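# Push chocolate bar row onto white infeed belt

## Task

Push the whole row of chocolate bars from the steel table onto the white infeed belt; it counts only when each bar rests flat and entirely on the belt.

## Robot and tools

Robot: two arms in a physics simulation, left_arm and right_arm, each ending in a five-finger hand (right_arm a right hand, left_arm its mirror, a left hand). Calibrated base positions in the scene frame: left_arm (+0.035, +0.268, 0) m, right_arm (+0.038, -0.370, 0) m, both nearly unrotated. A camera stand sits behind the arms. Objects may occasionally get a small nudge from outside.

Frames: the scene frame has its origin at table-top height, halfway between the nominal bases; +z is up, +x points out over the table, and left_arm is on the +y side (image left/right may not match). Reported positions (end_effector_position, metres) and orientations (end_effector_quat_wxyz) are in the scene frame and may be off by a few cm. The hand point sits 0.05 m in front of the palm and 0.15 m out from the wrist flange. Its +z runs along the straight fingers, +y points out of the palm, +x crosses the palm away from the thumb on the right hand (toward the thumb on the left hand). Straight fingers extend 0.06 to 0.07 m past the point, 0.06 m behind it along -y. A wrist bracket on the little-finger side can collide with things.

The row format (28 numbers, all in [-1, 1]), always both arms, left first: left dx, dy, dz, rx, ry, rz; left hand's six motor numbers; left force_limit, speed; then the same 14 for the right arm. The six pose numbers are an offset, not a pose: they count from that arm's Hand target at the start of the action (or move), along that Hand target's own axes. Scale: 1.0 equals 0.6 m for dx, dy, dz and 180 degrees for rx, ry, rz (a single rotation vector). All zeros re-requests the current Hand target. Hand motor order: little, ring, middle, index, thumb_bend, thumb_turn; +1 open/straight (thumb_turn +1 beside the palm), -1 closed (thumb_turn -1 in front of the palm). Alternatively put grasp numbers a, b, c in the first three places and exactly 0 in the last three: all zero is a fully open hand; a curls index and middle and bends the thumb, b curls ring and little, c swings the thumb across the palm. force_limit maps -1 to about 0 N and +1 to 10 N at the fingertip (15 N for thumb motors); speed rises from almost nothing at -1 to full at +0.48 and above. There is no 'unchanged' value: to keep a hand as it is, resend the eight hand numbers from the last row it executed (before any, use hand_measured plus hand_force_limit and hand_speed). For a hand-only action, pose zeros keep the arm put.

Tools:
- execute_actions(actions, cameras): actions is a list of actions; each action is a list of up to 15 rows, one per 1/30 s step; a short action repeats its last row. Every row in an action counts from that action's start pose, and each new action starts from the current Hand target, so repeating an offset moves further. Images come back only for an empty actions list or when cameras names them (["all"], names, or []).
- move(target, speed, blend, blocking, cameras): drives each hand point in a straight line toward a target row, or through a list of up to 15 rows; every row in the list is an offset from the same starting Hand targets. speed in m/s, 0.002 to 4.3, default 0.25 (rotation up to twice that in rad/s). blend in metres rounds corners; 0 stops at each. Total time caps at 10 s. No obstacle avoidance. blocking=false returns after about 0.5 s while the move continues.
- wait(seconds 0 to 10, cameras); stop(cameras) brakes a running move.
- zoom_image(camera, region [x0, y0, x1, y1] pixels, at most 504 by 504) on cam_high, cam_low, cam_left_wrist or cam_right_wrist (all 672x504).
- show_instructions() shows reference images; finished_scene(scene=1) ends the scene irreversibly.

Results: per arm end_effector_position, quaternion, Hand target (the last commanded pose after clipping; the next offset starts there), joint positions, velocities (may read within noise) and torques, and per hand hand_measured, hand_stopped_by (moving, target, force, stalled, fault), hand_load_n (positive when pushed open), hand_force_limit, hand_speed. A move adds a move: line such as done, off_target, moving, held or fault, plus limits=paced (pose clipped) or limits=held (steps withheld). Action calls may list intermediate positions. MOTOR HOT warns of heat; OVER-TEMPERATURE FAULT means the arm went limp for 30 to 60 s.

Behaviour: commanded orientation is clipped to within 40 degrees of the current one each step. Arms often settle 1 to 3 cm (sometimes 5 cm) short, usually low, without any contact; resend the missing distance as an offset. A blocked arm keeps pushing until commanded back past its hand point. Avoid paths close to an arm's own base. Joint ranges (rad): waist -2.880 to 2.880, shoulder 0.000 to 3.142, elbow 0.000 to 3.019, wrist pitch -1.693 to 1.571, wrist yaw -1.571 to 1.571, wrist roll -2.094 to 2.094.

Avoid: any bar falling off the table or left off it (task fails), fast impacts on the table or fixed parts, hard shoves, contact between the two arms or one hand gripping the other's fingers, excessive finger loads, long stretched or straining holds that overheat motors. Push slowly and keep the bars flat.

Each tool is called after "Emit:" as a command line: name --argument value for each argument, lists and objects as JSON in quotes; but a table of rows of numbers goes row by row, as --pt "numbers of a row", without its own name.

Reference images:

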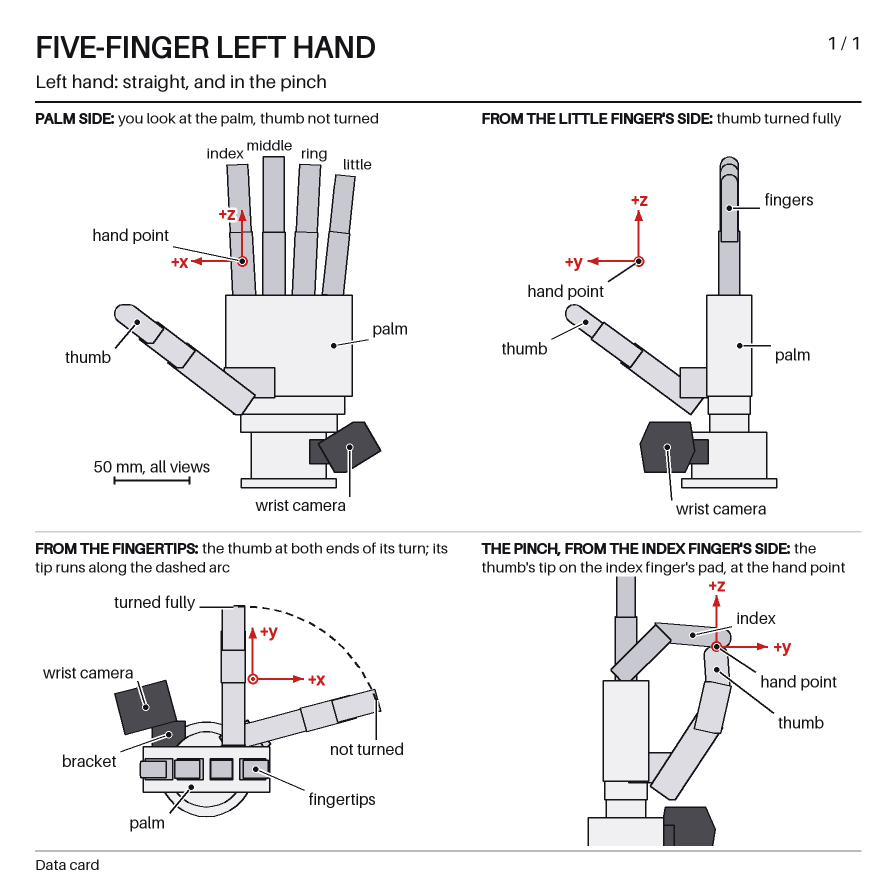

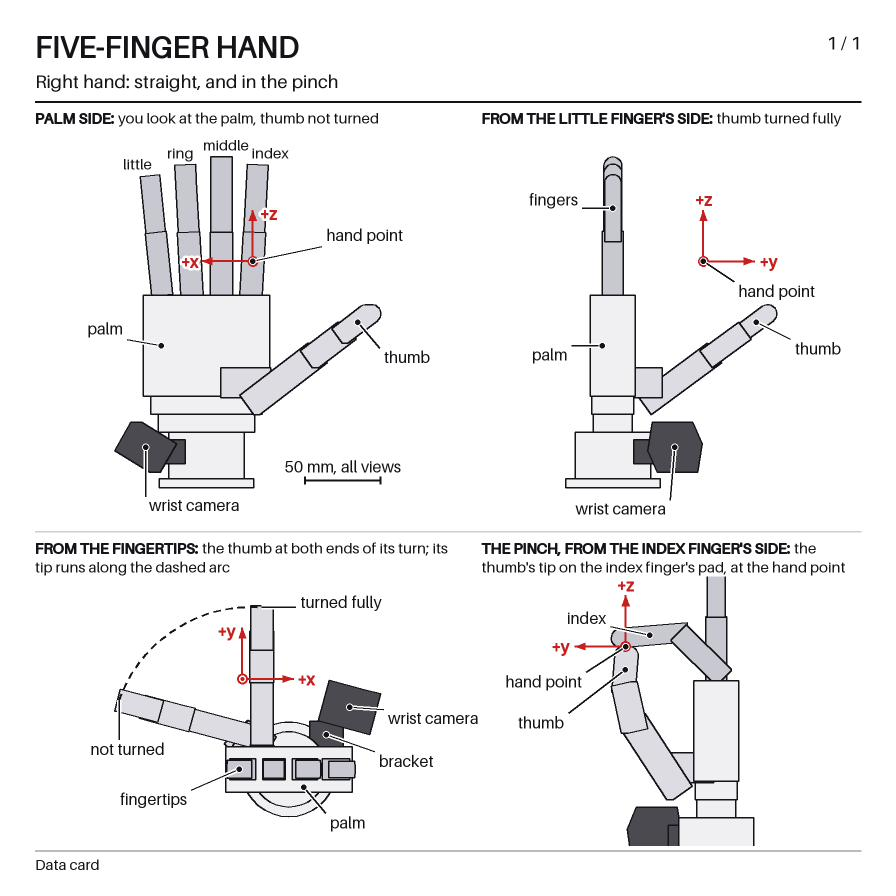

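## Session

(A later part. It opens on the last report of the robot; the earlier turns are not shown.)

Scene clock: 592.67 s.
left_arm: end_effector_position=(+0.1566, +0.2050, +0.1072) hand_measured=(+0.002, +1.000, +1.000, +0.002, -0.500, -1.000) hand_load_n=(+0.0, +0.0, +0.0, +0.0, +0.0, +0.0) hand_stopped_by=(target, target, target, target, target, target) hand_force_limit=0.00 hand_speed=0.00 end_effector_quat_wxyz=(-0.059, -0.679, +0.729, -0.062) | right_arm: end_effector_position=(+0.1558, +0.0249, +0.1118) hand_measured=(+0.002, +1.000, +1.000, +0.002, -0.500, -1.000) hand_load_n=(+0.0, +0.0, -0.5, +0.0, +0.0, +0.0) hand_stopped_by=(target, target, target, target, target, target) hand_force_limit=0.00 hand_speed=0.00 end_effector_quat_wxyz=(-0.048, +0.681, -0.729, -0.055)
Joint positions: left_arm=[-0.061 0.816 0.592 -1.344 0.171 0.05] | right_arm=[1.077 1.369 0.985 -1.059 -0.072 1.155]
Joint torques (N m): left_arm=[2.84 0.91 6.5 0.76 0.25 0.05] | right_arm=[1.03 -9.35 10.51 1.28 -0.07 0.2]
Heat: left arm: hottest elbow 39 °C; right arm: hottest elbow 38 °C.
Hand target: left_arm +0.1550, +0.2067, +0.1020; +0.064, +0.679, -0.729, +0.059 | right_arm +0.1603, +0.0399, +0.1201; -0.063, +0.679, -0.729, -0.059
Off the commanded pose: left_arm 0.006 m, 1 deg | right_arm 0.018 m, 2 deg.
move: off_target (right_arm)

Emit:
move --target '[-0.0017, -0.0918, 0.0032, 0, 0, 0, 0.001, 1, 1, 0.001, -0.5, -1, 0, 0, 0.0188, -0.0927, 0.0068, 0, 0, 0, 0.001, 1, 1, 0.001, -0.5, -1, 0, 0]' --speed 0.07 --cameras '["cam_high"]'

Emit:
zoom_image --camera "cam_high" --region '[230, 140, 410, 290]'

Scene clock: 605.60 s.
left_arm: end_effector_position=(+0.1823, +0.2018, +0.1066) hand_measured=(+0.002, +1.000, +0.998, +0.002, -0.500, -1.000) hand_load_n=(+0.0, -2.5, -11.0, +0.0, +0.0, +0.0) hand_stopped_by=(target, target, target, target, target, target) hand_force_limit=0.00 hand_speed=0.00 end_effector_quat_wxyz=(-0.089, -0.681, +0.726, -0.043) | right_arm: end_effector_position=(+0.1971, +0.0130, +0.1077) hand_measured=(+0.002, +1.000, +1.000, +0.002, -0.500, -1.000) hand_load_n=(+0.0, -0.5, -2.5, +0.0, +0.0, +0.0) hand_stopped_by=(target, target, target, target, target, target) hand_force_limit=0.00 hand_speed=0.00 end_effector_quat_wxyz=(-0.046, +0.680, -0.730, -0.060)
Joint positions: left_arm=[-0.061 0.977 0.655 -1.317 0.186 0.05] | right_arm=[0.963 1.407 1.009 -1.056 -0.097 1.045]
Joint torques (N m): left_arm=[2.2 1.14 8.59 3.02 -0.3 -0.04] | right_arm=[-0.62 -8.88 11.36 1.31 0.08 -0.07]
Heat: left arm: hottest elbow 39 °C; right arm: hottest elbow 38 °C.
Hand target: left_arm +0.2100, +0.2035, +0.0998; +0.064, +0.679, -0.729, +0.059 | right_arm +0.2151, +0.0256, +0.1141; -0.063, +0.679, -0.729, -0.059
Off the commanded pose: left_arm 0.029 m, 3 deg | right_arm 0.023 m, 2 deg.
move: off_target (left_arm, right_arm)
Images, in order (width x height): cam_high 672x504.

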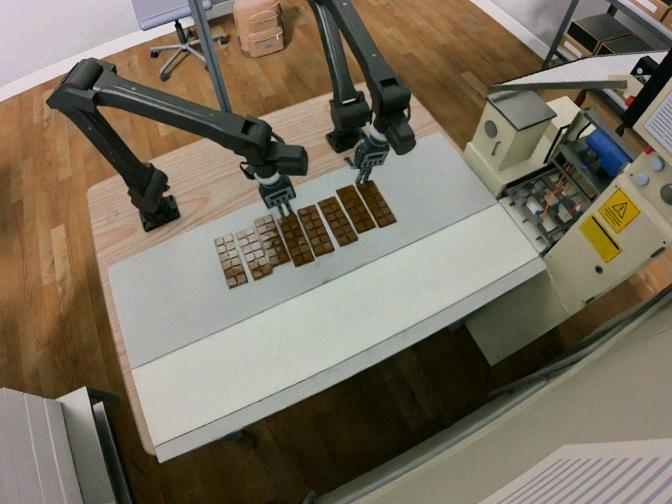

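Scaled by 2.800 from the camera's 672x504 image, which has a finer 960x720 frame.

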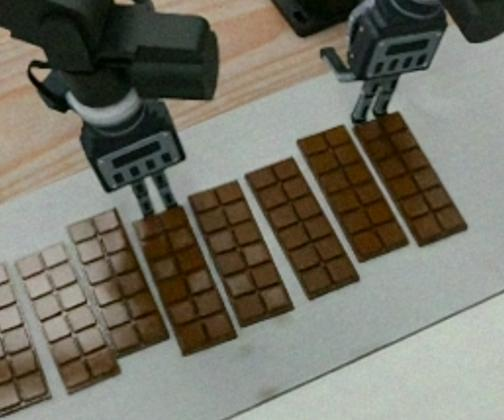

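Emit:
move --pt "0.0073 0.0248 -0.0223 0 0 0 0.001 1 1 0.001 -0.5 -1 0 0 -0.0006 -0.05 0.0006 0 0 0 0.001 1 1 0.001 -0.5 -1 0 0" --pt "0.0023 -0.075 -0.0238 0 0 0 0.001 1 1 0.001 -0.5 -1 0 0 -0.0013 -0.105 0.0012 0 0 0 0.001 1 1 0.001 -0.5 -1 0 0" --speed 0.07 --blend 0.02 --cameras '["cam_high"]'

Emit:
zoom_image --camera "cam_high" --region '[230, 140, 410, 290]'

Scene clock: 619.30 s.
left_arm: end_effector_position=(+0.2254, +0.2013, +0.1073) hand_measured=(+0.002, +1.000, +1.000, +0.002, -0.500, -1.000) hand_load_n=(+0.0, -0.5, -5.0, +0.0, +0.0, +0.0) hand_stopped_by=(target, target, target, target, target, target) hand_force_limit=0.00 hand_speed=0.00 end_effector_quat_wxyz=(-0.089, -0.681, +0.726, -0.041) | right_arm: end_effector_position=(+0.2587, +0.0131, +0.1081) hand_measured=(+0.002, +1.000, +1.000, +0.002, -0.500, -1.000) hand_load_n=(+0.0, -1.5, -2.0, +0.0, +0.0, +0.0) hand_stopped_by=(target, target, target, target, target, target) hand_force_limit=0.00 hand_speed=0.00 end_effector_quat_wxyz=(-0.050, +0.679, -0.730, -0.062)
Joint positions: left_arm=[-0.061 1.116 0.745 -1.272 0.183 0.05] | right_arm=[0.842 1.5 1.108 -1.065 -0.114 0.925]
Joint torques (N m): left_arm=[1.85 -1.26 10.67 1.55 -0.19 -0.07] | right_arm=[-0.73 -10.29 11.69 0.95 0.06 -0.07]
Heat: left arm: hottest elbow 40 °C; right arm: hottest elbow 39 °C.
Hand target: left_arm +0.2550, +0.2015, +0.1141; +0.064, +0.679, -0.729, +0.059 | right_arm +0.2779, +0.0220, +0.1136; -0.063, +0.679, -0.729, -0.059
Off the commanded pose: left_arm 0.030 m, 4 deg | right_arm 0.022 m, 1 deg.
move: off_target (left_arm, right_arm); blend cut to 0.0151 m at target 1
Images, in order (width x height): cam_high 672x504.

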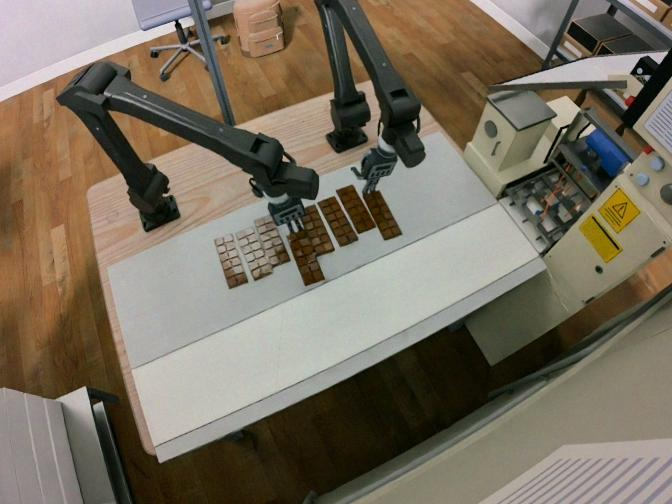

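Scaled by 2.800 from the camera's 672x504 image, which has a finer 960x720 frame.

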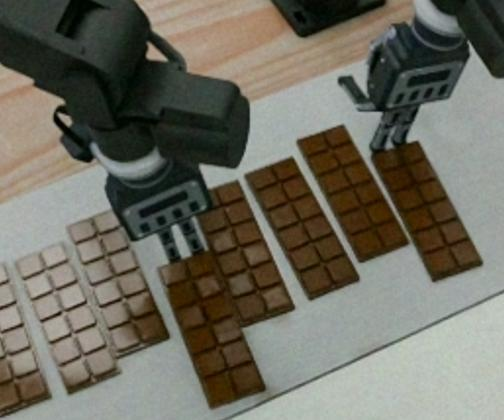

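Emit:
move --target '[-0.0018, -0.125, -0.0072, 0, 0, 0, 0.001, 1, 1, 0.001, -0.5, -1, 0, 0, 0.0077, -0.1025, -0.0003, 0, 0, 0, 0.001, 1, 1, 0.001, -0.5, -1, 0, 0]' --speed 0.07 --cameras '["cam_high"]'

Emit:
zoom_image --camera "cam_high" --region '[230, 160, 440, 330]'

Scene clock: 633.90 s.
left_arm: end_effector_position=(+0.3020, +0.2008, +0.1070) hand_measured=(+0.002, +1.000, +1.000, +0.002, -0.500, -1.000) hand_load_n=(+0.0, +0.0, -1.0, +0.0, +0.0, +0.0) hand_stopped_by=(target, target, target, target, target, target) hand_force_limit=0.00 hand_speed=0.00 end_effector_quat_wxyz=(-0.084, -0.681, +0.727, -0.042) | right_arm: end_effector_position=(+0.3197, +0.0066, +0.1084) hand_measured=(+0.002, +1.000, +1.000, +0.002, -0.500, -1.000) hand_load_n=(+0.0, -1.0, -2.0, +0.0, -0.5, +0.0) hand_stopped_by=(target, target, target, target, target, target) hand_force_limit=0.00 hand_speed=0.00 end_effector_quat_wxyz=(-0.052, +0.679, -0.730, -0.063)
Joint positions: left_arm=[-0.061 1.327 0.919 -1.226 0.178 0.05] | right_arm=[0.733 1.595 1.219 -1.092 -0.127 0.817]
Joint torques (N m): left_arm=[1.67 -4.42 11.12 0.81 0.04 -0.12] | right_arm=[-0.67 -11.93 11.7 0.85 0 -0.06]
Heat: left arm: hottest elbow 42 °C; right arm: hottest elbow 39 °C.
Hand target: left_arm +0.3299, +0.1980, +0.1180; +0.064, +0.679, -0.729, +0.059 | right_arm +0.3391, +0.0130, +0.1130; -0.063, +0.679, -0.729, -0.059
Off the commanded pose: left_arm 0.030 m, 3 deg | right_arm 0.021 m, 1 deg.
move: off_target (left_arm, right_arm)
Images, in order (width x height): cam_high 672x504.

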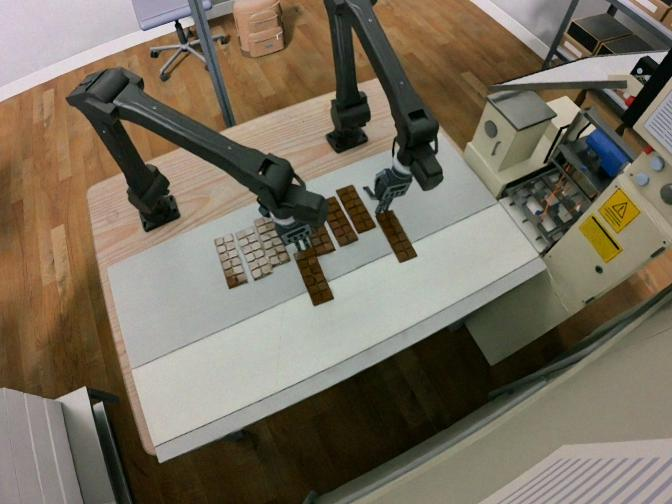

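Scaled by 2.400 from the camera's 672x504 image, which has a finer 960x720 frame.

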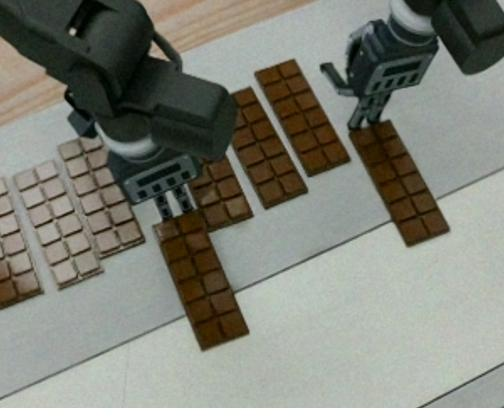

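Emit:
move --target '[-0.01, -0.1497, -0.0053, 0, 0, 0, 0.001, 1, 1, 0.001, -0.5, -1, 0, 0, 0.003, -0.1345, -0.0006, 0, 0, 0, 0.001, 1, 1, 0.001, -0.5, -1, 0, 0]' --speed 0.07 --cameras '["cam_high"]'

Emit:
zoom_image --camera "cam_high" --region '[260, 180, 470, 350]'

Scene clock: 642.13 s.
left_arm: end_effector_position=(+0.3974, +0.1991, +0.1095) hand_measured=(+0.002, +1.000, +1.000, +0.002, -0.500, -1.000) hand_load_n=(+0.0, +0.0, -0.5, +0.0, +0.0, +0.0) hand_stopped_by=(target, target, target, target, target, target) hand_force_limit=0.00 hand_speed=0.00 end_effector_quat_wxyz=(-0.077, -0.680, +0.727, -0.048) | right_arm: end_effector_position=(+0.4006, +0.0015, +0.1089) hand_measured=(+0.002, +1.000, +1.000, +0.002, -0.500, -1.000) hand_load_n=(+0.0, -1.0, -1.5, +0.0, +0.0, +0.0) hand_stopped_by=(target, target, target, target, target, target) hand_force_limit=0.00 hand_speed=0.00 end_effector_quat_wxyz=(-0.053, +0.678, -0.730, -0.063)
Joint positions: left_arm=[-0.061 1.553 1.168 -1.229 0.176 0.05] | right_arm=[0.621 1.742 1.411 -1.15 -0.138 0.706]
Joint torques (N m): left_arm=[2.02 -7.47 11.19 0.16 0.07 -0.07] | right_arm=[-0.44 -14.74 11.92 0.73 -0.07 -0.06]
Heat: left arm: hottest elbow 43 °C; right arm: hottest elbow 40 °C.
Hand target: left_arm +0.4199, +0.1982, +0.1201; +0.064, +0.679, -0.729, +0.059 | right_arm +0.4194, +0.0055, +0.1129; -0.063, +0.679, -0.729, -0.059
Off the commanded pose: left_arm 0.025 m, 2 deg | right_arm 0.020 m, 1 deg.
move: off_target (left_arm, right_arm)
Images, in order (width x height): cam_high 672x504.

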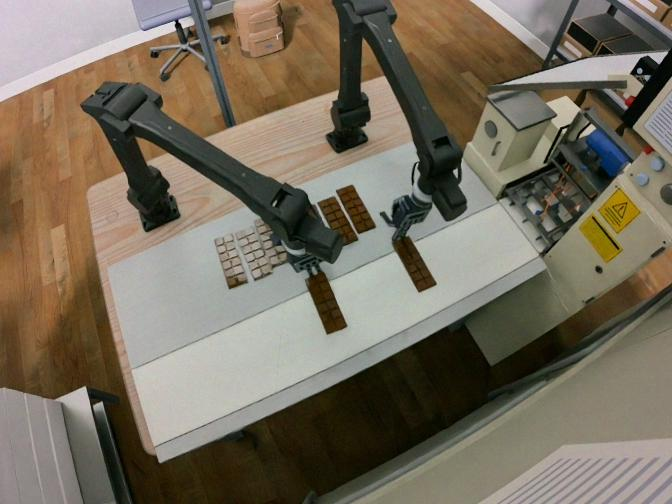

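Scaled by 2.400 from the camera's 672x504 image, which has a finer 960x720 frame.

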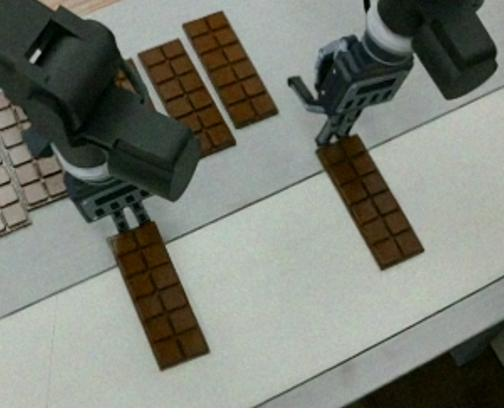

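Emit:
move --target '[0.0005, -0.0537, -0.0033, 0, 0, 0, 0.001, 1, 1, 0.001, -0.5, -1, 0, 0, -0.0005, -0.0695, -0.0033, 0, 0, 0, 0.001, 1, 1, 0.001, -0.5, -1, 0, 0]' --speed 0.05 --cameras '["cam_high"]'

Emit:
zoom_image --camera "cam_high" --region '[290, 220, 480, 370]'

Scene clock: 656.53 s.
left_arm: end_effector_position=(+0.4300, +0.1984, +0.1119) hand_measured=(+0.002, +1.000, +1.000, +0.002, -0.500, -1.000) hand_load_n=(+0.0, +0.0, -0.5, +0.0, +0.0, +0.0) hand_stopped_by=(target, target, target, target, target, target) hand_force_limit=0.00 hand_speed=0.00 end_effector_quat_wxyz=(-0.077, -0.680, +0.727, -0.048) | right_arm: end_effector_position=(+0.4415, -0.0007, +0.1090) hand_measured=(+0.002, +1.000, +1.000, +0.002, -0.500, -1.000) hand_load_n=(+0.0, -0.5, -1.0, +0.0, +0.0, +0.0) hand_stopped_by=(target, target, target, target, target, target) hand_force_limit=0.00 hand_speed=0.00 end_effector_quat_wxyz=(-0.050, +0.678, -0.731, -0.065)
Joint positions: left_arm=[-0.061 1.631 1.269 -1.252 0.176 0.05] | right_arm=[0.574 1.827 1.53 -1.196 -0.144 0.66]
Joint torques (N m): left_arm=[1.79 -8.53 11.38 0.1 0.07 -0.1] | right_arm=[-0.32 -16.62 12.21 0.69 -0.04 -0.06]
Heat: left arm: hottest elbow 42 °C; right arm: hottest elbow 40 °C.
Hand target: left_arm +0.4521, +0.1960, +0.1221; +0.064, +0.679, -0.729, +0.059 | right_arm +0.4609, +0.0024, +0.1149; -0.063, +0.679, -0.729, -0.059
Off the commanded pose: left_arm 0.024 m, 2 deg | right_arm 0.021 m, 2 deg.
move: off_target (left_arm, right_arm)
Images, in order (width x height): cam_high 672x504.

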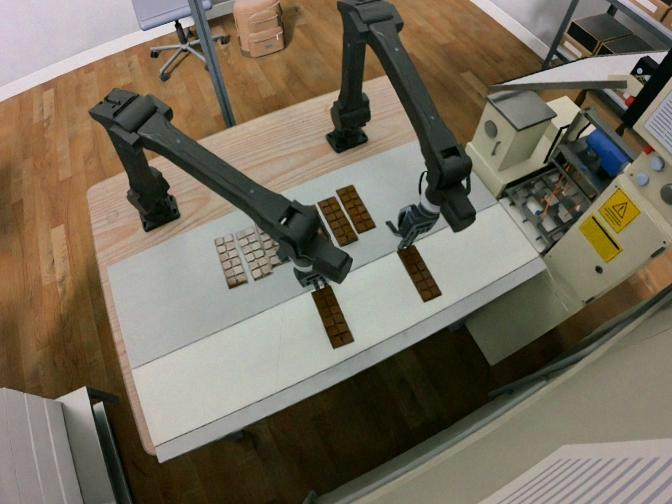

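Scaled by 2.653 from the camera's 672x504 image, which has a finer 960x720 frame.

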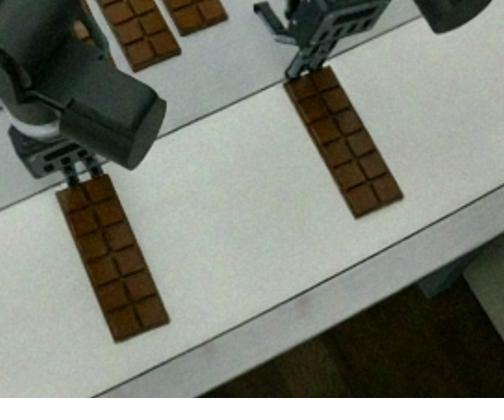

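Emit:
move --target '[0, -0.0243, 0, 0, 0, 0, 0.001, 1, 1, 0.001, -0.5, -1, 0, 0, 0, -0.0165, 0, 0, 0, 0, 0.001, 1, 1, 0.001, -0.5, -1, 0, 0]' --speed 0.05 --cameras '["cam_high"]'

Emit:
zoom_image --camera "cam_high" --region '[290, 220, 480, 370]'

Scene clock: 667.67 s.
left_arm: end_effector_position=(+0.4446, +0.1981, +0.1124) hand_measured=(+0.002, +1.000, +1.000, +0.002, -0.500, -1.000) hand_load_n=(+0.0, +0.0, -0.5, +0.0, +0.0, +0.0) hand_stopped_by=(target, target, target, target, target, target) hand_force_limit=0.00 hand_speed=0.00 end_effector_quat_wxyz=(-0.076, -0.680, +0.727, -0.049) | right_arm: end_effector_position=(+0.4511, -0.0010, +0.1092) hand_measured=(+0.002, +1.000, +1.000, +0.002, -0.500, -1.000) hand_load_n=(+0.0, -0.5, -1.0, +0.0, +0.0, +0.0) hand_stopped_by=(target, target, target, target, target, target) hand_force_limit=0.00 hand_speed=0.00 end_effector_quat_wxyz=(-0.050, +0.678, -0.730, -0.064)
Joint positions: left_arm=[-0.061 1.665 1.315 -1.262 0.176 0.05] | right_arm=[0.564 1.847 1.56 -1.207 -0.144 0.649]
Joint torques (N m): left_arm=[1.73 -8.88 11.37 0.2 0.08 -0.1] | right_arm=[-0.44 -16.62 12.37 0.64 -0.08 -0.05]
Heat: left arm: hottest elbow 42 °C; right arm: hottest elbow 40 °C.
Hand target: left_arm +0.4666, +0.1950, +0.1220; +0.064, +0.679, -0.729, +0.059 | right_arm +0.4709, +0.0017, +0.1150; -0.063, +0.679, -0.729, -0.059
Off the commanded pose: left_arm 0.024 m, 2 deg | right_arm 0.021 m, 2 deg.
move: off_target (left_arm, right_arm)
Images, in order (width x height): cam_high 672x504.

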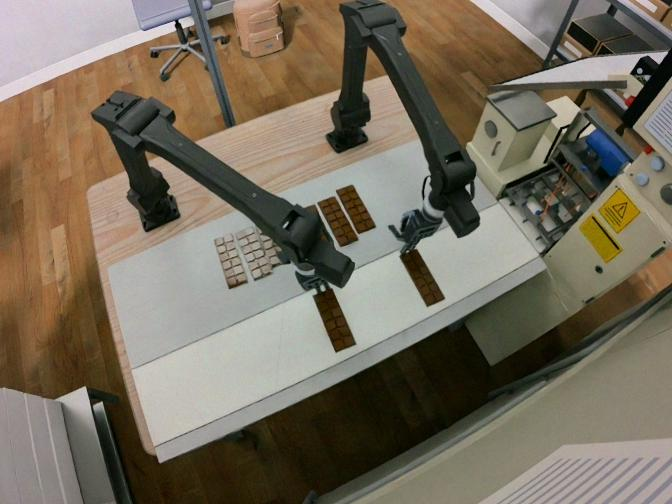

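Scaled by 2.653 from the camera's 672x504 image, which has a finer 960x720 frame.

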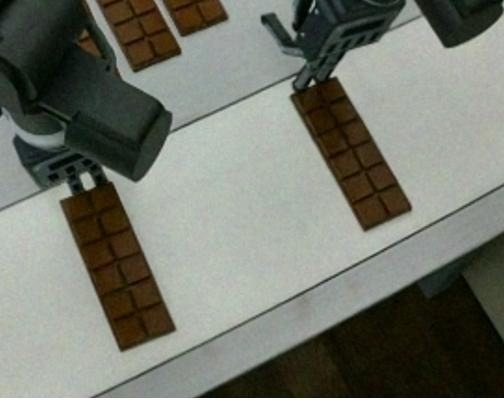

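Emit:
move --pt "0.0003 0.0752 0.0002 0 0 0 0.001 1 1 0.001 -0.5 -1 0 0 0.0037 0.0748 -0.009 0 0 0 0.001 1 1 0.001 -0.5 -1 0 0" --pt "0.018 0.1003 -0.0898 0 0 0 0.001 1 1 0.001 -0.5 -1 0 0 -0.002 0.099 -0.1012 0 0 0 0.001 1 1 0.001 -0.5 -1 0 0" --pt "0.125 0.5207 -0.0333 0 0 0 0.001 1 1 0.001 -0.5 -1 0 0 0.1035 0.5445 -0.0853 0 0 0 0.001 1 1 0.001 -0.5 -1 0 0" --speed '[0.06, 0.12, 0.2]' --blend '[0.005, 0.02, 0]' --cameras '["cam_high"]'

Emit:
zoom_image --camera "cam_high" --region '[200, 130, 400, 290]'

Emit:
zoom_image --camera "cam_high" --region '[290, 220, 480, 370]'

Scene clock: 693.67 s.
left_arm: end_effector_position=(+0.1563, +0.1465, +0.1575) hand_measured=(+0.002, +1.000, +1.000, +0.002, -0.500, -1.000) hand_load_n=(+0.0, +0.0, +0.0, +0.0, +0.0, +0.0) hand_stopped_by=(target, target, target, target, target, target) hand_force_limit=0.00 hand_speed=0.00 end_effector_quat_wxyz=(-0.062, -0.679, +0.729, -0.065) | right_arm: end_effector_position=(+0.1416, -0.0465, +0.1544) hand_measured=(+0.002, +1.000, +1.000, +0.002, -0.500, -1.000) hand_load_n=(+0.0, +0.0, +0.0, +0.0, +0.0, +0.0) hand_stopped_by=(target, target, target, target, target, target) hand_force_limit=0.00 hand_speed=0.00 end_effector_quat_wxyz=(-0.058, +0.681, -0.728, -0.059)
Joint positions: left_arm=[-0.359 0.81 0.721 -1.427 0.171 -0.252] | right_arm=[1.007 1.13 0.896 -1.196 -0.083 1.086]
Joint torques (N m): left_arm=[1.44 -0.67 6.78 0.24 0.08 -0.14] | right_arm=[1.03 -7.36 7.79 1.24 -0.08 0.21]
Heat: left arm: hottest elbow 43 °C; right arm: hottest elbow 42 °C.
Hand target: left_arm +0.1501, +0.1466, +0.1549; +0.064, +0.679, -0.729, +0.059 | right_arm +0.1400, -0.0448, +0.1548; -0.063, +0.679, -0.729, -0.059
Off the commanded pose: left_arm 0.007 m, 1 deg | right_arm 0.002 m, 1 deg.
move: done
Images, in order (width x height): cam_high 672x504.

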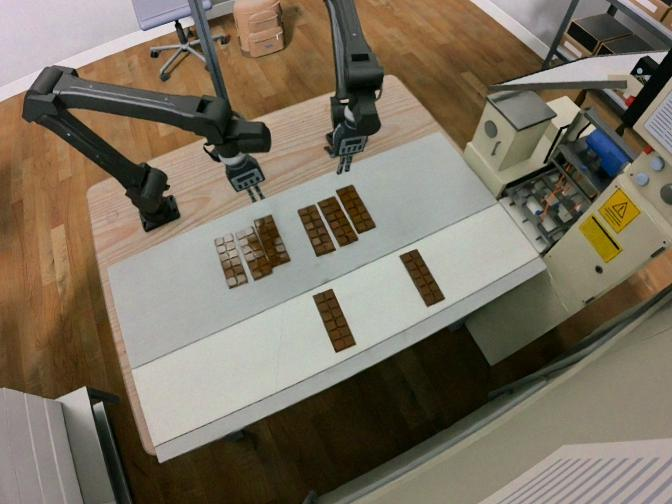

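Scaled by 2.520 from the camera's 672x504 image, which has a finer 960x720 frame.

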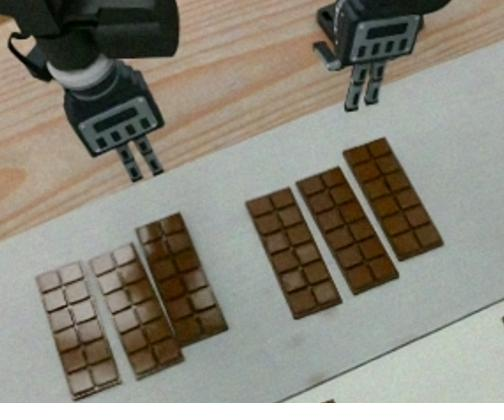

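Scaled by 2.653 from the camera's 672x504 image, which has a finer 960x720 frame.

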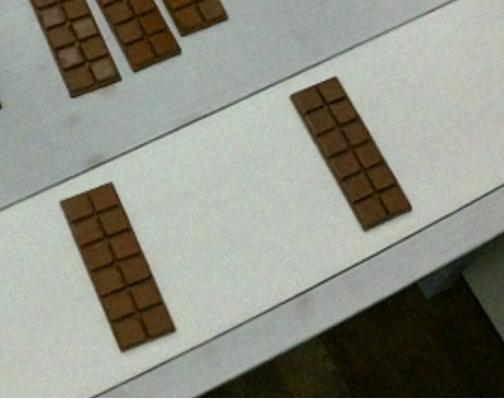

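Emit:
move --pt "-0.0097 -0.0002 0.0743 0 0 0 0.001 1 1 0.001 -0.5 -1 0 0 0.0192 -0.0005 0.071 0 0 0 0.001 1 1 0.001 -0.5 -1 0 0" --pt "-0.0012 -0.1562 0.0692 0 0 0 0.001 1 1 0.001 -0.5 -1 0 0 -0.0063 -0.1458 0.0712 0 0 0 0.001 1 1 0.001 -0.5 -1 0 0" --speed '[0.06, 0.07]' --cameras '["cam_high"]'

Emit:
zoom_image --camera "cam_high" --region '[200, 140, 400, 300]'

Scene clock: 708.53 s.
left_arm: end_effector_position=(+0.2122, +0.1367, +0.1075) hand_measured=(+0.002, +1.000, +1.000, +0.002, -0.500, -1.000) hand_load_n=(+0.0, -1.0, -5.5, +0.0, +0.0, +0.0) hand_stopped_by=(target, target, target, target, target, target) hand_force_limit=0.00 hand_speed=0.00 end_effector_quat_wxyz=(-0.085, -0.680, +0.727, -0.034) | right_arm: end_effector_position=(+0.2090, -0.0497, +0.1074) hand_measured=(+0.002, +1.000, +1.000, +0.002, -0.500, -1.000) hand_load_n=(+0.0, -0.5, -3.5, +0.5, +0.0, +0.0) hand_stopped_by=(target, target, target, target, target, target) hand_force_limit=0.00 hand_speed=0.00 end_effector_quat_wxyz=(-0.049, +0.680, -0.729, -0.063)
Joint positions: left_arm=[-0.321 1.098 0.736 -1.237 0.18 -0.212] | right_arm=[0.828 1.296 0.901 -1.067 -0.118 0.911]
Joint torques (N m): left_arm=[3.08 -1.08 10.61 1.78 -0.24 0.05] | right_arm=[-0.67 -6.65 11.34 1.21 0.13 -0.06]
Heat: left arm: hottest elbow 42 °C; right arm: hottest elbow 40 °C.
Hand target: left_arm +0.2431, +0.1336, +0.1139; +0.064, +0.679, -0.729, +0.059 | right_arm +0.2281, -0.0400, +0.1133; -0.063, +0.679, -0.729, -0.059
Off the commanded pose: left_arm 0.032 m, 4 deg | right_arm 0.022 m, 2 deg.
move: off_target (left_arm, right_arm)
Images, in order (width x height): cam_high 672x504.

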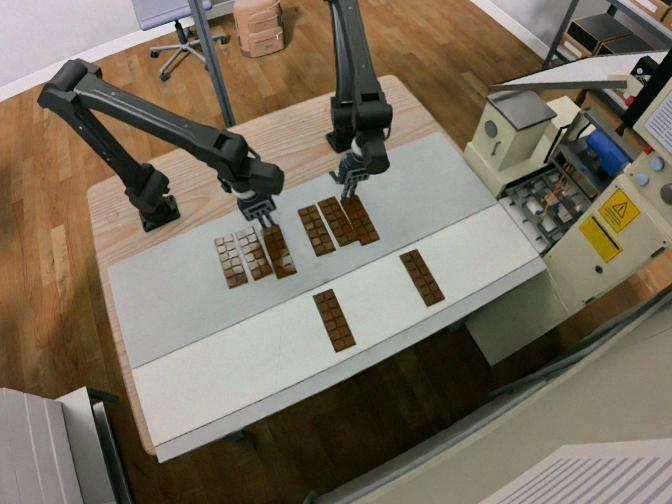

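Scaled by 2.520 from the camera's 672x504 image, which has a finer 960x720 frame.

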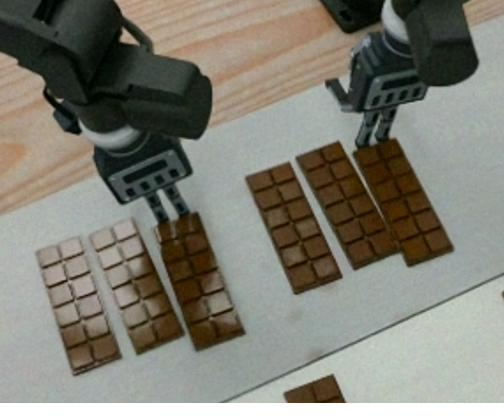

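Emit:
move --target '[-0.0208, -0.2238, -0.016, 0, 0, 0, 0.001, 1, 1, 0.001, -0.5, -1, 0, 0, -0.0148, -0.2343, 0.0012, 0, 0, 0, 0.001, 1, 1, 0.001, -0.5, -1, 0, 0]' --speed 0.07 --cameras '["cam_high"]'

Emit:
zoom_image --camera "cam_high" --region '[240, 180, 440, 340]'

Scene clock: 717.80 s.
left_arm: end_effector_position=(+0.3514, +0.1381, +0.1090) hand_measured=(+0.002, +1.000, +1.000, +0.002, -0.500, -1.000) hand_load_n=(+0.5, -0.5, -1.0, +0.0, +0.0, +0.0) hand_stopped_by=(target, target, target, target, target, target) hand_force_limit=0.00 hand_speed=0.00 end_effector_quat_wxyz=(-0.078, -0.681, +0.727, -0.040) | right_arm: end_effector_position=(+0.3491, -0.0464, +0.1080) hand_measured=(+0.002, +1.000, +1.000, +0.002, -0.500, -1.000) hand_load_n=(+0.0, -1.0, -1.5, +0.0, +0.0, +0.0) hand_stopped_by=(target, target, target, target, target, target) hand_force_limit=0.00 hand_speed=0.00 end_effector_quat_wxyz=(-0.050, +0.678, -0.731, -0.064)
Joint positions: left_arm=[-0.222 1.459 1.06 -1.2 0.174 -0.114] | right_arm=[0.601 1.575 1.195 -1.108 -0.14 0.687]
Joint torques (N m): left_arm=[2.9 -6.24 11.33 0.42 0.11 0.06] | right_arm=[-0.44 -11.69 11.75 0.81 -0.07 -0.07]
Heat: left arm: hottest elbow 43 °C; right arm: hottest elbow 40 °C.
Hand target: left_arm +0.3779, +0.1381, +0.1211; +0.064, +0.679, -0.729, +0.059 | right_arm +0.3688, -0.0411, +0.1140; -0.063, +0.679, -0.729, -0.059
Off the commanded pose: left_arm 0.029 m, 3 deg | right_arm 0.021 m, 2 deg.
move: off_target (left_arm, right_arm)
Images, in order (width x height): cam_high 672x504.

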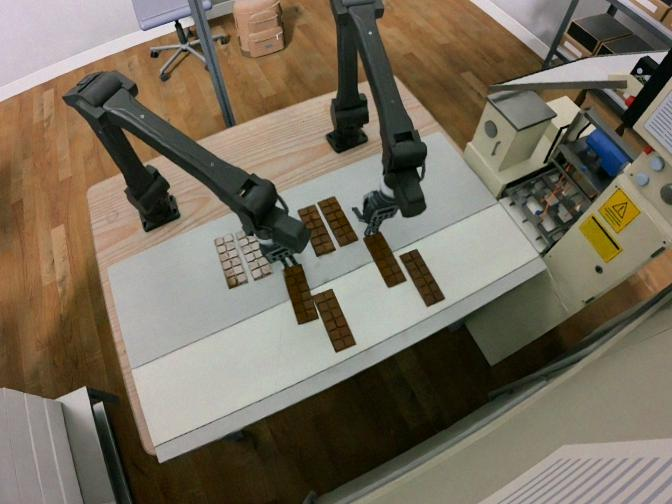

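Scaled by 2.520 from the camera's 672x504 image, which has a finer 960x720 frame.

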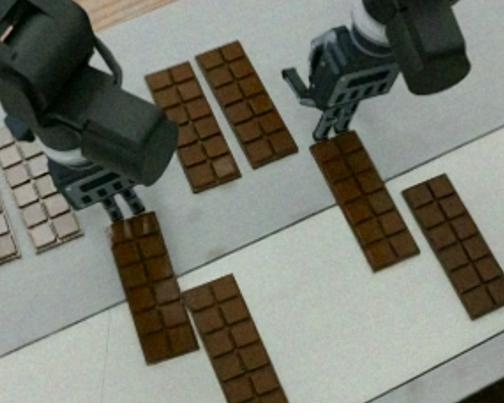

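Emit:
move --target '[-0.0058, -0.0892, -0.0028, 0, 0, 0, 0.001, 1, 1, 0.001, -0.5, -1, 0, 0, 0.0012, -0.094, -0.0018, 0, 0, 0.0167, 0.001, 1, 1, 0.001, -0.5, -1, 0, 0]' --speed 0.06 --cameras '["cam_high"]'

Emit:
zoom_image --camera "cam_high" --region '[260, 210, 460, 370]'

Scene clock: 739.20 s.
left_arm: end_effector_position=(+0.4074, +0.1366, +0.1113) hand_measured=(+0.002, +1.000, +1.000, +0.002, -0.500, -1.000) hand_load_n=(+0.0, -0.5, +0.0, +0.0, +0.0, +0.0) hand_stopped_by=(target, target, target, target, target, target) hand_force_limit=0.00 hand_speed=0.00 end_effector_quat_wxyz=(-0.076, -0.681, +0.727, -0.044) | right_arm: end_effector_position=(+0.4056, -0.0500, +0.1090) hand_measured=(+0.002, +1.000, +1.000, +0.002, -0.500, -1.000) hand_load_n=(+0.0, -1.0, -1.0, +0.0, +0.0, +0.0) hand_stopped_by=(target, target, target, target, target, target) hand_force_limit=0.00 hand_speed=0.00 end_effector_quat_wxyz=(+0.049, -0.658, +0.749, +0.065)
Joint positions: left_arm=[-0.202 1.588 1.216 -1.22 0.174 -0.094] | right_arm=[0.527 1.68 1.328 -1.146 -0.146 0.667]
Joint torques (N m): left_arm=[2.78 -8.06 11.41 0.17 0.12 0.06] | right_arm=[-0.32 -13.92 11.99 0.83 -0.13 -0.07]
Heat: left arm: hottest elbow 46 °C; right arm: hottest elbow 41 °C.
Hand target: left_arm +0.4317, +0.1380, +0.1221; +0.064, +0.679, -0.729, +0.059 | right_arm +0.4251, -0.0460, +0.1150; +0.062, -0.659, +0.747, +0.061
Off the commanded pose: left_arm 0.027 m, 2 deg | right_arm 0.021 m, 2 deg.
move: off_target (left_arm, right_arm)
Images, in order (width x height): cam_high 672x504.

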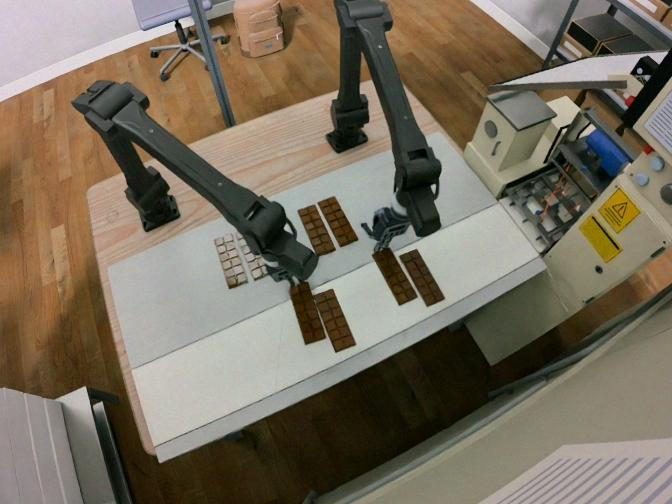

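Scaled by 2.520 from the camera's 672x504 image, which has a finer 960x720 frame.

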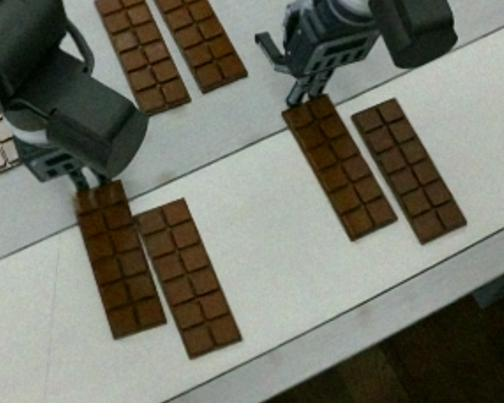

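Emit:
move --target '[0, -0.0527, -0.0018, 0, 0, 0, 0.001, 1, 1, 0.001, -0.5, -1, 0, 0, -0.01, -0.0667, 0.0012, 0, 0, -0.0139, 0.001, 1, 1, 0.001, -0.5, -1, 0, 0]' --speed 0.05 --cameras '["cam_high"]'

Emit:
zoom_image --camera "cam_high" --region '[260, 210, 460, 370]'

Scene clock: 760.20 s.
left_arm: end_effector_position=(+0.4396, +0.1339, +0.1131) hand_measured=(+0.002, +1.000, +1.000, +0.002, -0.500, -1.000) hand_load_n=(+0.0, +0.0, -0.5, +0.0, +0.0, +0.0) hand_stopped_by=(target, target, target, target, target, target) hand_force_limit=0.00 hand_speed=0.00 end_effector_quat_wxyz=(-0.075, -0.681, +0.727, -0.045) | right_arm: end_effector_position=(+0.4442, -0.0488, +0.1088) hand_measured=(+0.002, +1.000, +1.000, +0.002, -0.500, -1.000) hand_load_n=(+0.0, -0.5, -1.5, +0.0, +0.0, +0.0) hand_stopped_by=(target, target, target, target, target, target) hand_force_limit=0.00 hand_speed=0.00 end_effector_quat_wxyz=(+0.047, -0.674, +0.734, +0.065)
Joint positions: left_arm=[-0.197 1.665 1.317 -1.244 0.174 -0.088] | right_arm=[0.495 1.776 1.456 -1.191 -0.149 0.59]
Joint torques (N m): left_arm=[2.96 -9 11.41 0.18 0.13 0.06] | right_arm=[-0.38 -15.44 12.37 0.9 -0.12 -0.05]
Heat: left arm: hottest elbow 49 °C; right arm: hottest elbow 40 °C.
Hand target: left_arm +0.4632, +0.1361, +0.1231; +0.064, +0.679, -0.729, +0.059 | right_arm +0.4656, -0.0449, +0.1151; -0.063, +0.676, -0.732, -0.059
Off the commanded pose: left_arm 0.026 m, 2 deg | right_arm 0.023 m, 2 deg.
move: off_target (left_arm, right_arm)
Images, in order (width x height): cam_high 672x504.

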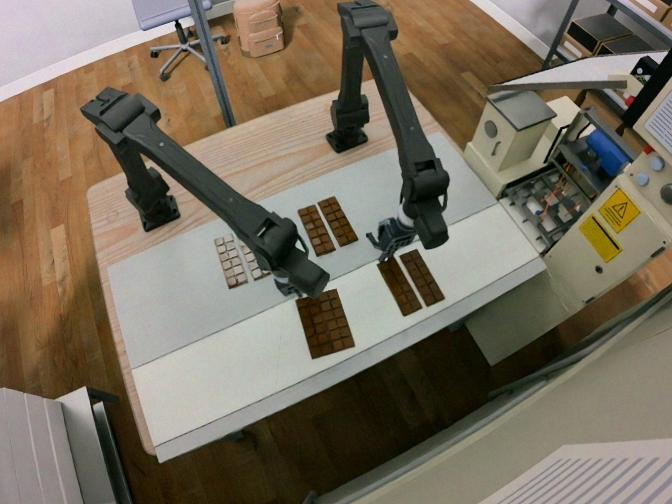

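Scaled by 2.520 from the camera's 672x504 image, which has a finer 960x720 frame.

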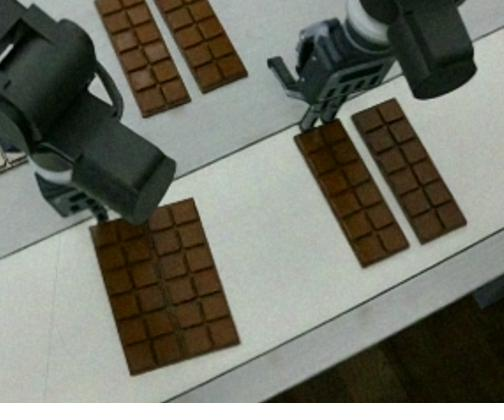

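Emit:
zoom_image --camera "cam_high" --region '[285, 275, 370, 365]'

Scaled by 5.600 from the camera's 672x504 image, which has a finer 960x720 frame.

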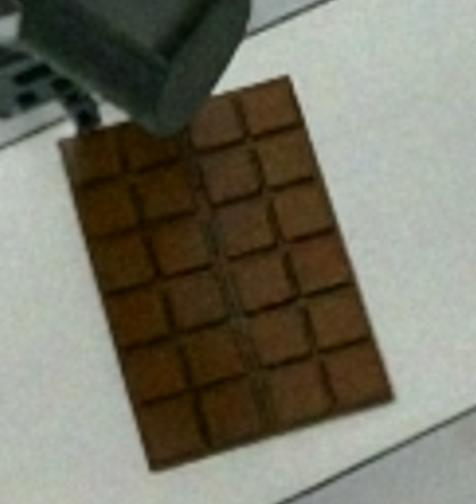

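Emit:
zoom_image --camera "cam_high" --region '[290, 270, 470, 420]'

Scaled by 2.800 from the camera's 672x504 image, which has a finer 960x720 frame.

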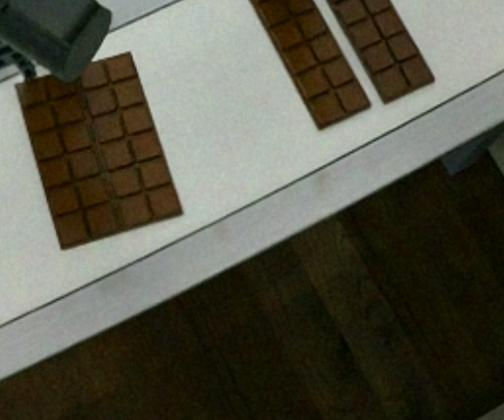

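Emit:
move --target '[0.0008, -0.0117, 0, 0, 0, 0, 0.001, 1, 1, 0.001, -0.5, -1, 0, 0, -0.0008, -0.0117, 0, 0, 0, 0, 0.001, 1, 1, 0.001, -0.5, -1, 0, 0]' --speed 0.05 --cameras '["cam_high"]'

Emit:
zoom_image --camera "cam_high" --region '[285, 230, 465, 380]'

Scene clock: 783.10 s.
left_arm: end_effector_position=(+0.4464, +0.1329, +0.1134) hand_measured=(+0.002, +1.000, +1.000, +0.002, -0.500, -1.000) hand_load_n=(+0.0, +0.0, -0.5, +0.0, +0.0, +0.0) hand_stopped_by=(target, target, target, target, target, target) hand_force_limit=0.00 hand_speed=0.00 end_effector_quat_wxyz=(-0.075, -0.680, +0.728, -0.045) | right_arm: end_effector_position=(+0.4518, -0.0481, +0.1088) hand_measured=(+0.002, +1.000, +1.000, +0.002, -0.500, -1.000) hand_load_n=(+0.0, -1.0, -1.5, +0.0, +0.0, +0.0) hand_stopped_by=(target, target, target, target, target, target) hand_force_limit=0.00 hand_speed=0.00 end_effector_quat_wxyz=(+0.048, -0.674, +0.734, +0.065)
Joint positions: left_arm=[-0.197 1.682 1.339 -1.251 0.174 -0.088] | right_arm=[0.489 1.792 1.48 -1.197 -0.149 0.584]
Joint torques (N m): left_arm=[2.9 -9.11 11.48 0.21 0.13 0.05] | right_arm=[-0.38 -15.79 12.26 0.8 -0.15 -0.08]
Heat: left arm: hottest elbow 50 °C; right arm: hottest elbow 40 °C.
Hand target: left_arm +0.4702, +0.1351, +0.1231; +0.064, +0.679, -0.729, +0.059 | right_arm +0.4725, -0.0450, +0.1151; -0.063, +0.676, -0.732, -0.059
Off the commanded pose: left_arm 0.026 m, 2 deg | right_arm 0.022 m, 2 deg.
move: off_target (left_arm, right_arm)
Images, in order (width x height): cam_high 672x504.

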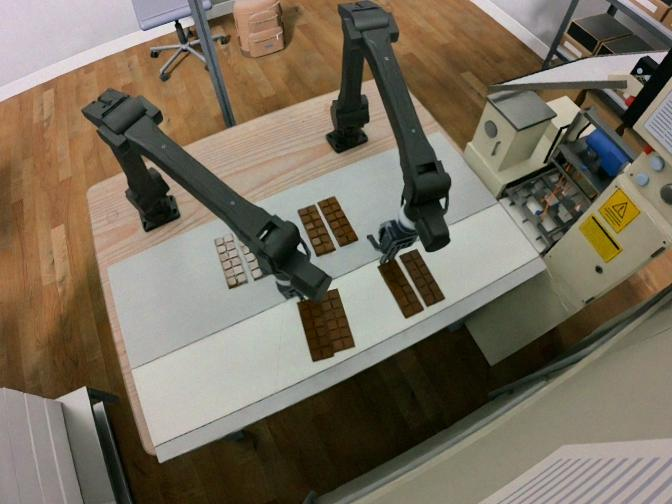

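Scaled by 2.800 from the camera's 672x504 image, which has a finer 960x720 frame.

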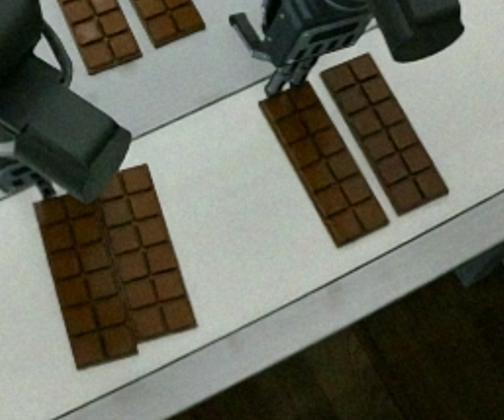

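Emit:
move --pt "0.0003 0.0752 0.0002 0 0 0 0.001 1 1 0.001 -0.5 -1 0 0 0.0043 0.0748 -0.0092 0 0 0 0.001 1 1 0.001 -0.5 -1 0 0" --pt "0.018 0.1003 -0.0898 0 0 0 0.001 1 1 0.001 -0.5 -1 0 0 0.007 0.0983 -0.1025 0 0 0 0.001 1 1 0.001 -0.5 -1 0 0" --pt "0.134 0.5095 -0.03 0 0 0 0.001 1 1 0.001 -0.5 -1 0 0 0.143 0.5235 -0.092 0 0 0 0.001 1 1 0.001 -0.5 -1 0 0" --speed '[0.06, 0.12, 0.2]' --blend '[0.005, 0.02, 0]' --cameras '["cam_high"]'

Emit:
zoom_image --camera "cam_high" --region '[200, 140, 380, 300]'

Emit:
zoom_image --camera "cam_high" --region '[285, 230, 465, 380]'

Scene clock: 815.10 s.
left_arm: end_effector_position=(+0.1664, +0.0792, +0.1576) hand_measured=(+0.002, +1.000, +1.000, +0.002, -0.500, -1.000) hand_load_n=(+0.0, +0.0, +0.0, +0.0, +0.0, +0.0) hand_stopped_by=(target, target, target, target, target, target) hand_force_limit=0.00 hand_speed=0.00 end_effector_quat_wxyz=(-0.063, -0.679, +0.729, -0.064) | right_arm: end_effector_position=(+0.1563, -0.1117, +0.1566) hand_measured=(+0.002, +1.000, +1.000, +0.002, -0.500, -1.000) hand_load_n=(+0.0, +0.0, -0.5, +0.0, +0.0, +0.0) hand_stopped_by=(target, target, target, target, target, target) hand_force_limit=0.00 hand_speed=0.00 end_effector_quat_wxyz=(-0.068, +0.677, -0.730, -0.061)
Joint positions: left_arm=[-0.62 0.927 0.777 -1.326 0.153 -0.516] | right_arm=[0.824 0.986 0.806 -1.245 -0.11 0.912]
Joint torques (N m): left_arm=[1.38 -2.08 6.72 0.34 0.07 -0.14] | right_arm=[1.03 -5.01 7.8 0.61 -0.09 0.2]
Heat: left arm: hottest elbow 51 °C; right arm: hottest elbow 41 °C.
Hand target: left_arm +0.1599, +0.0805, +0.1551; +0.064, +0.679, -0.729, +0.059 | right_arm +0.1520, -0.1136, +0.1552; -0.063, +0.676, -0.732, -0.059
Off the commanded pose: left_arm 0.007 m, 1 deg | right_arm 0.005 m, 1 deg.
move: done
Images, in order (width x height): cam_high 672x504.

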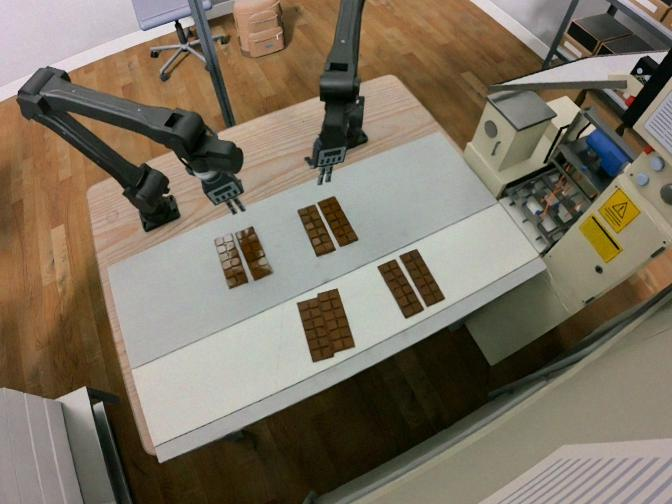

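Scaled by 2.800 from the camera's 672x504 image, which has a finer 960x720 frame.

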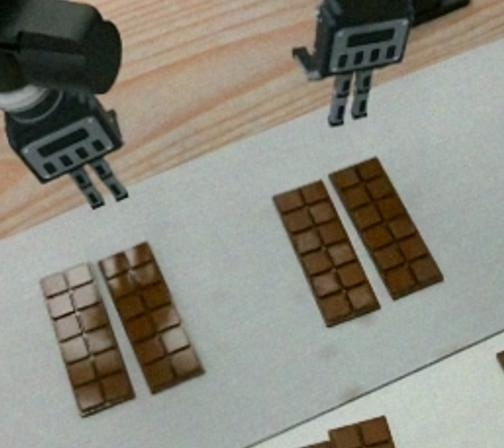

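Scaled by 2.800 from the camera's 672x504 image, which has a finer 960x720 frame.

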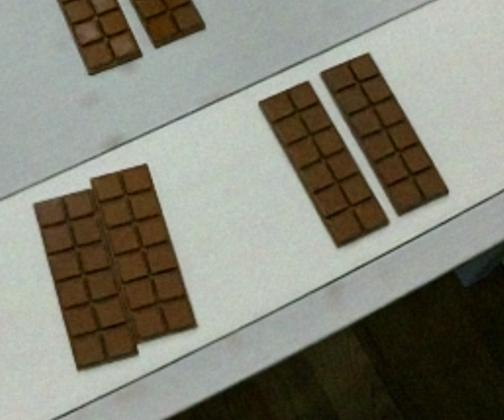

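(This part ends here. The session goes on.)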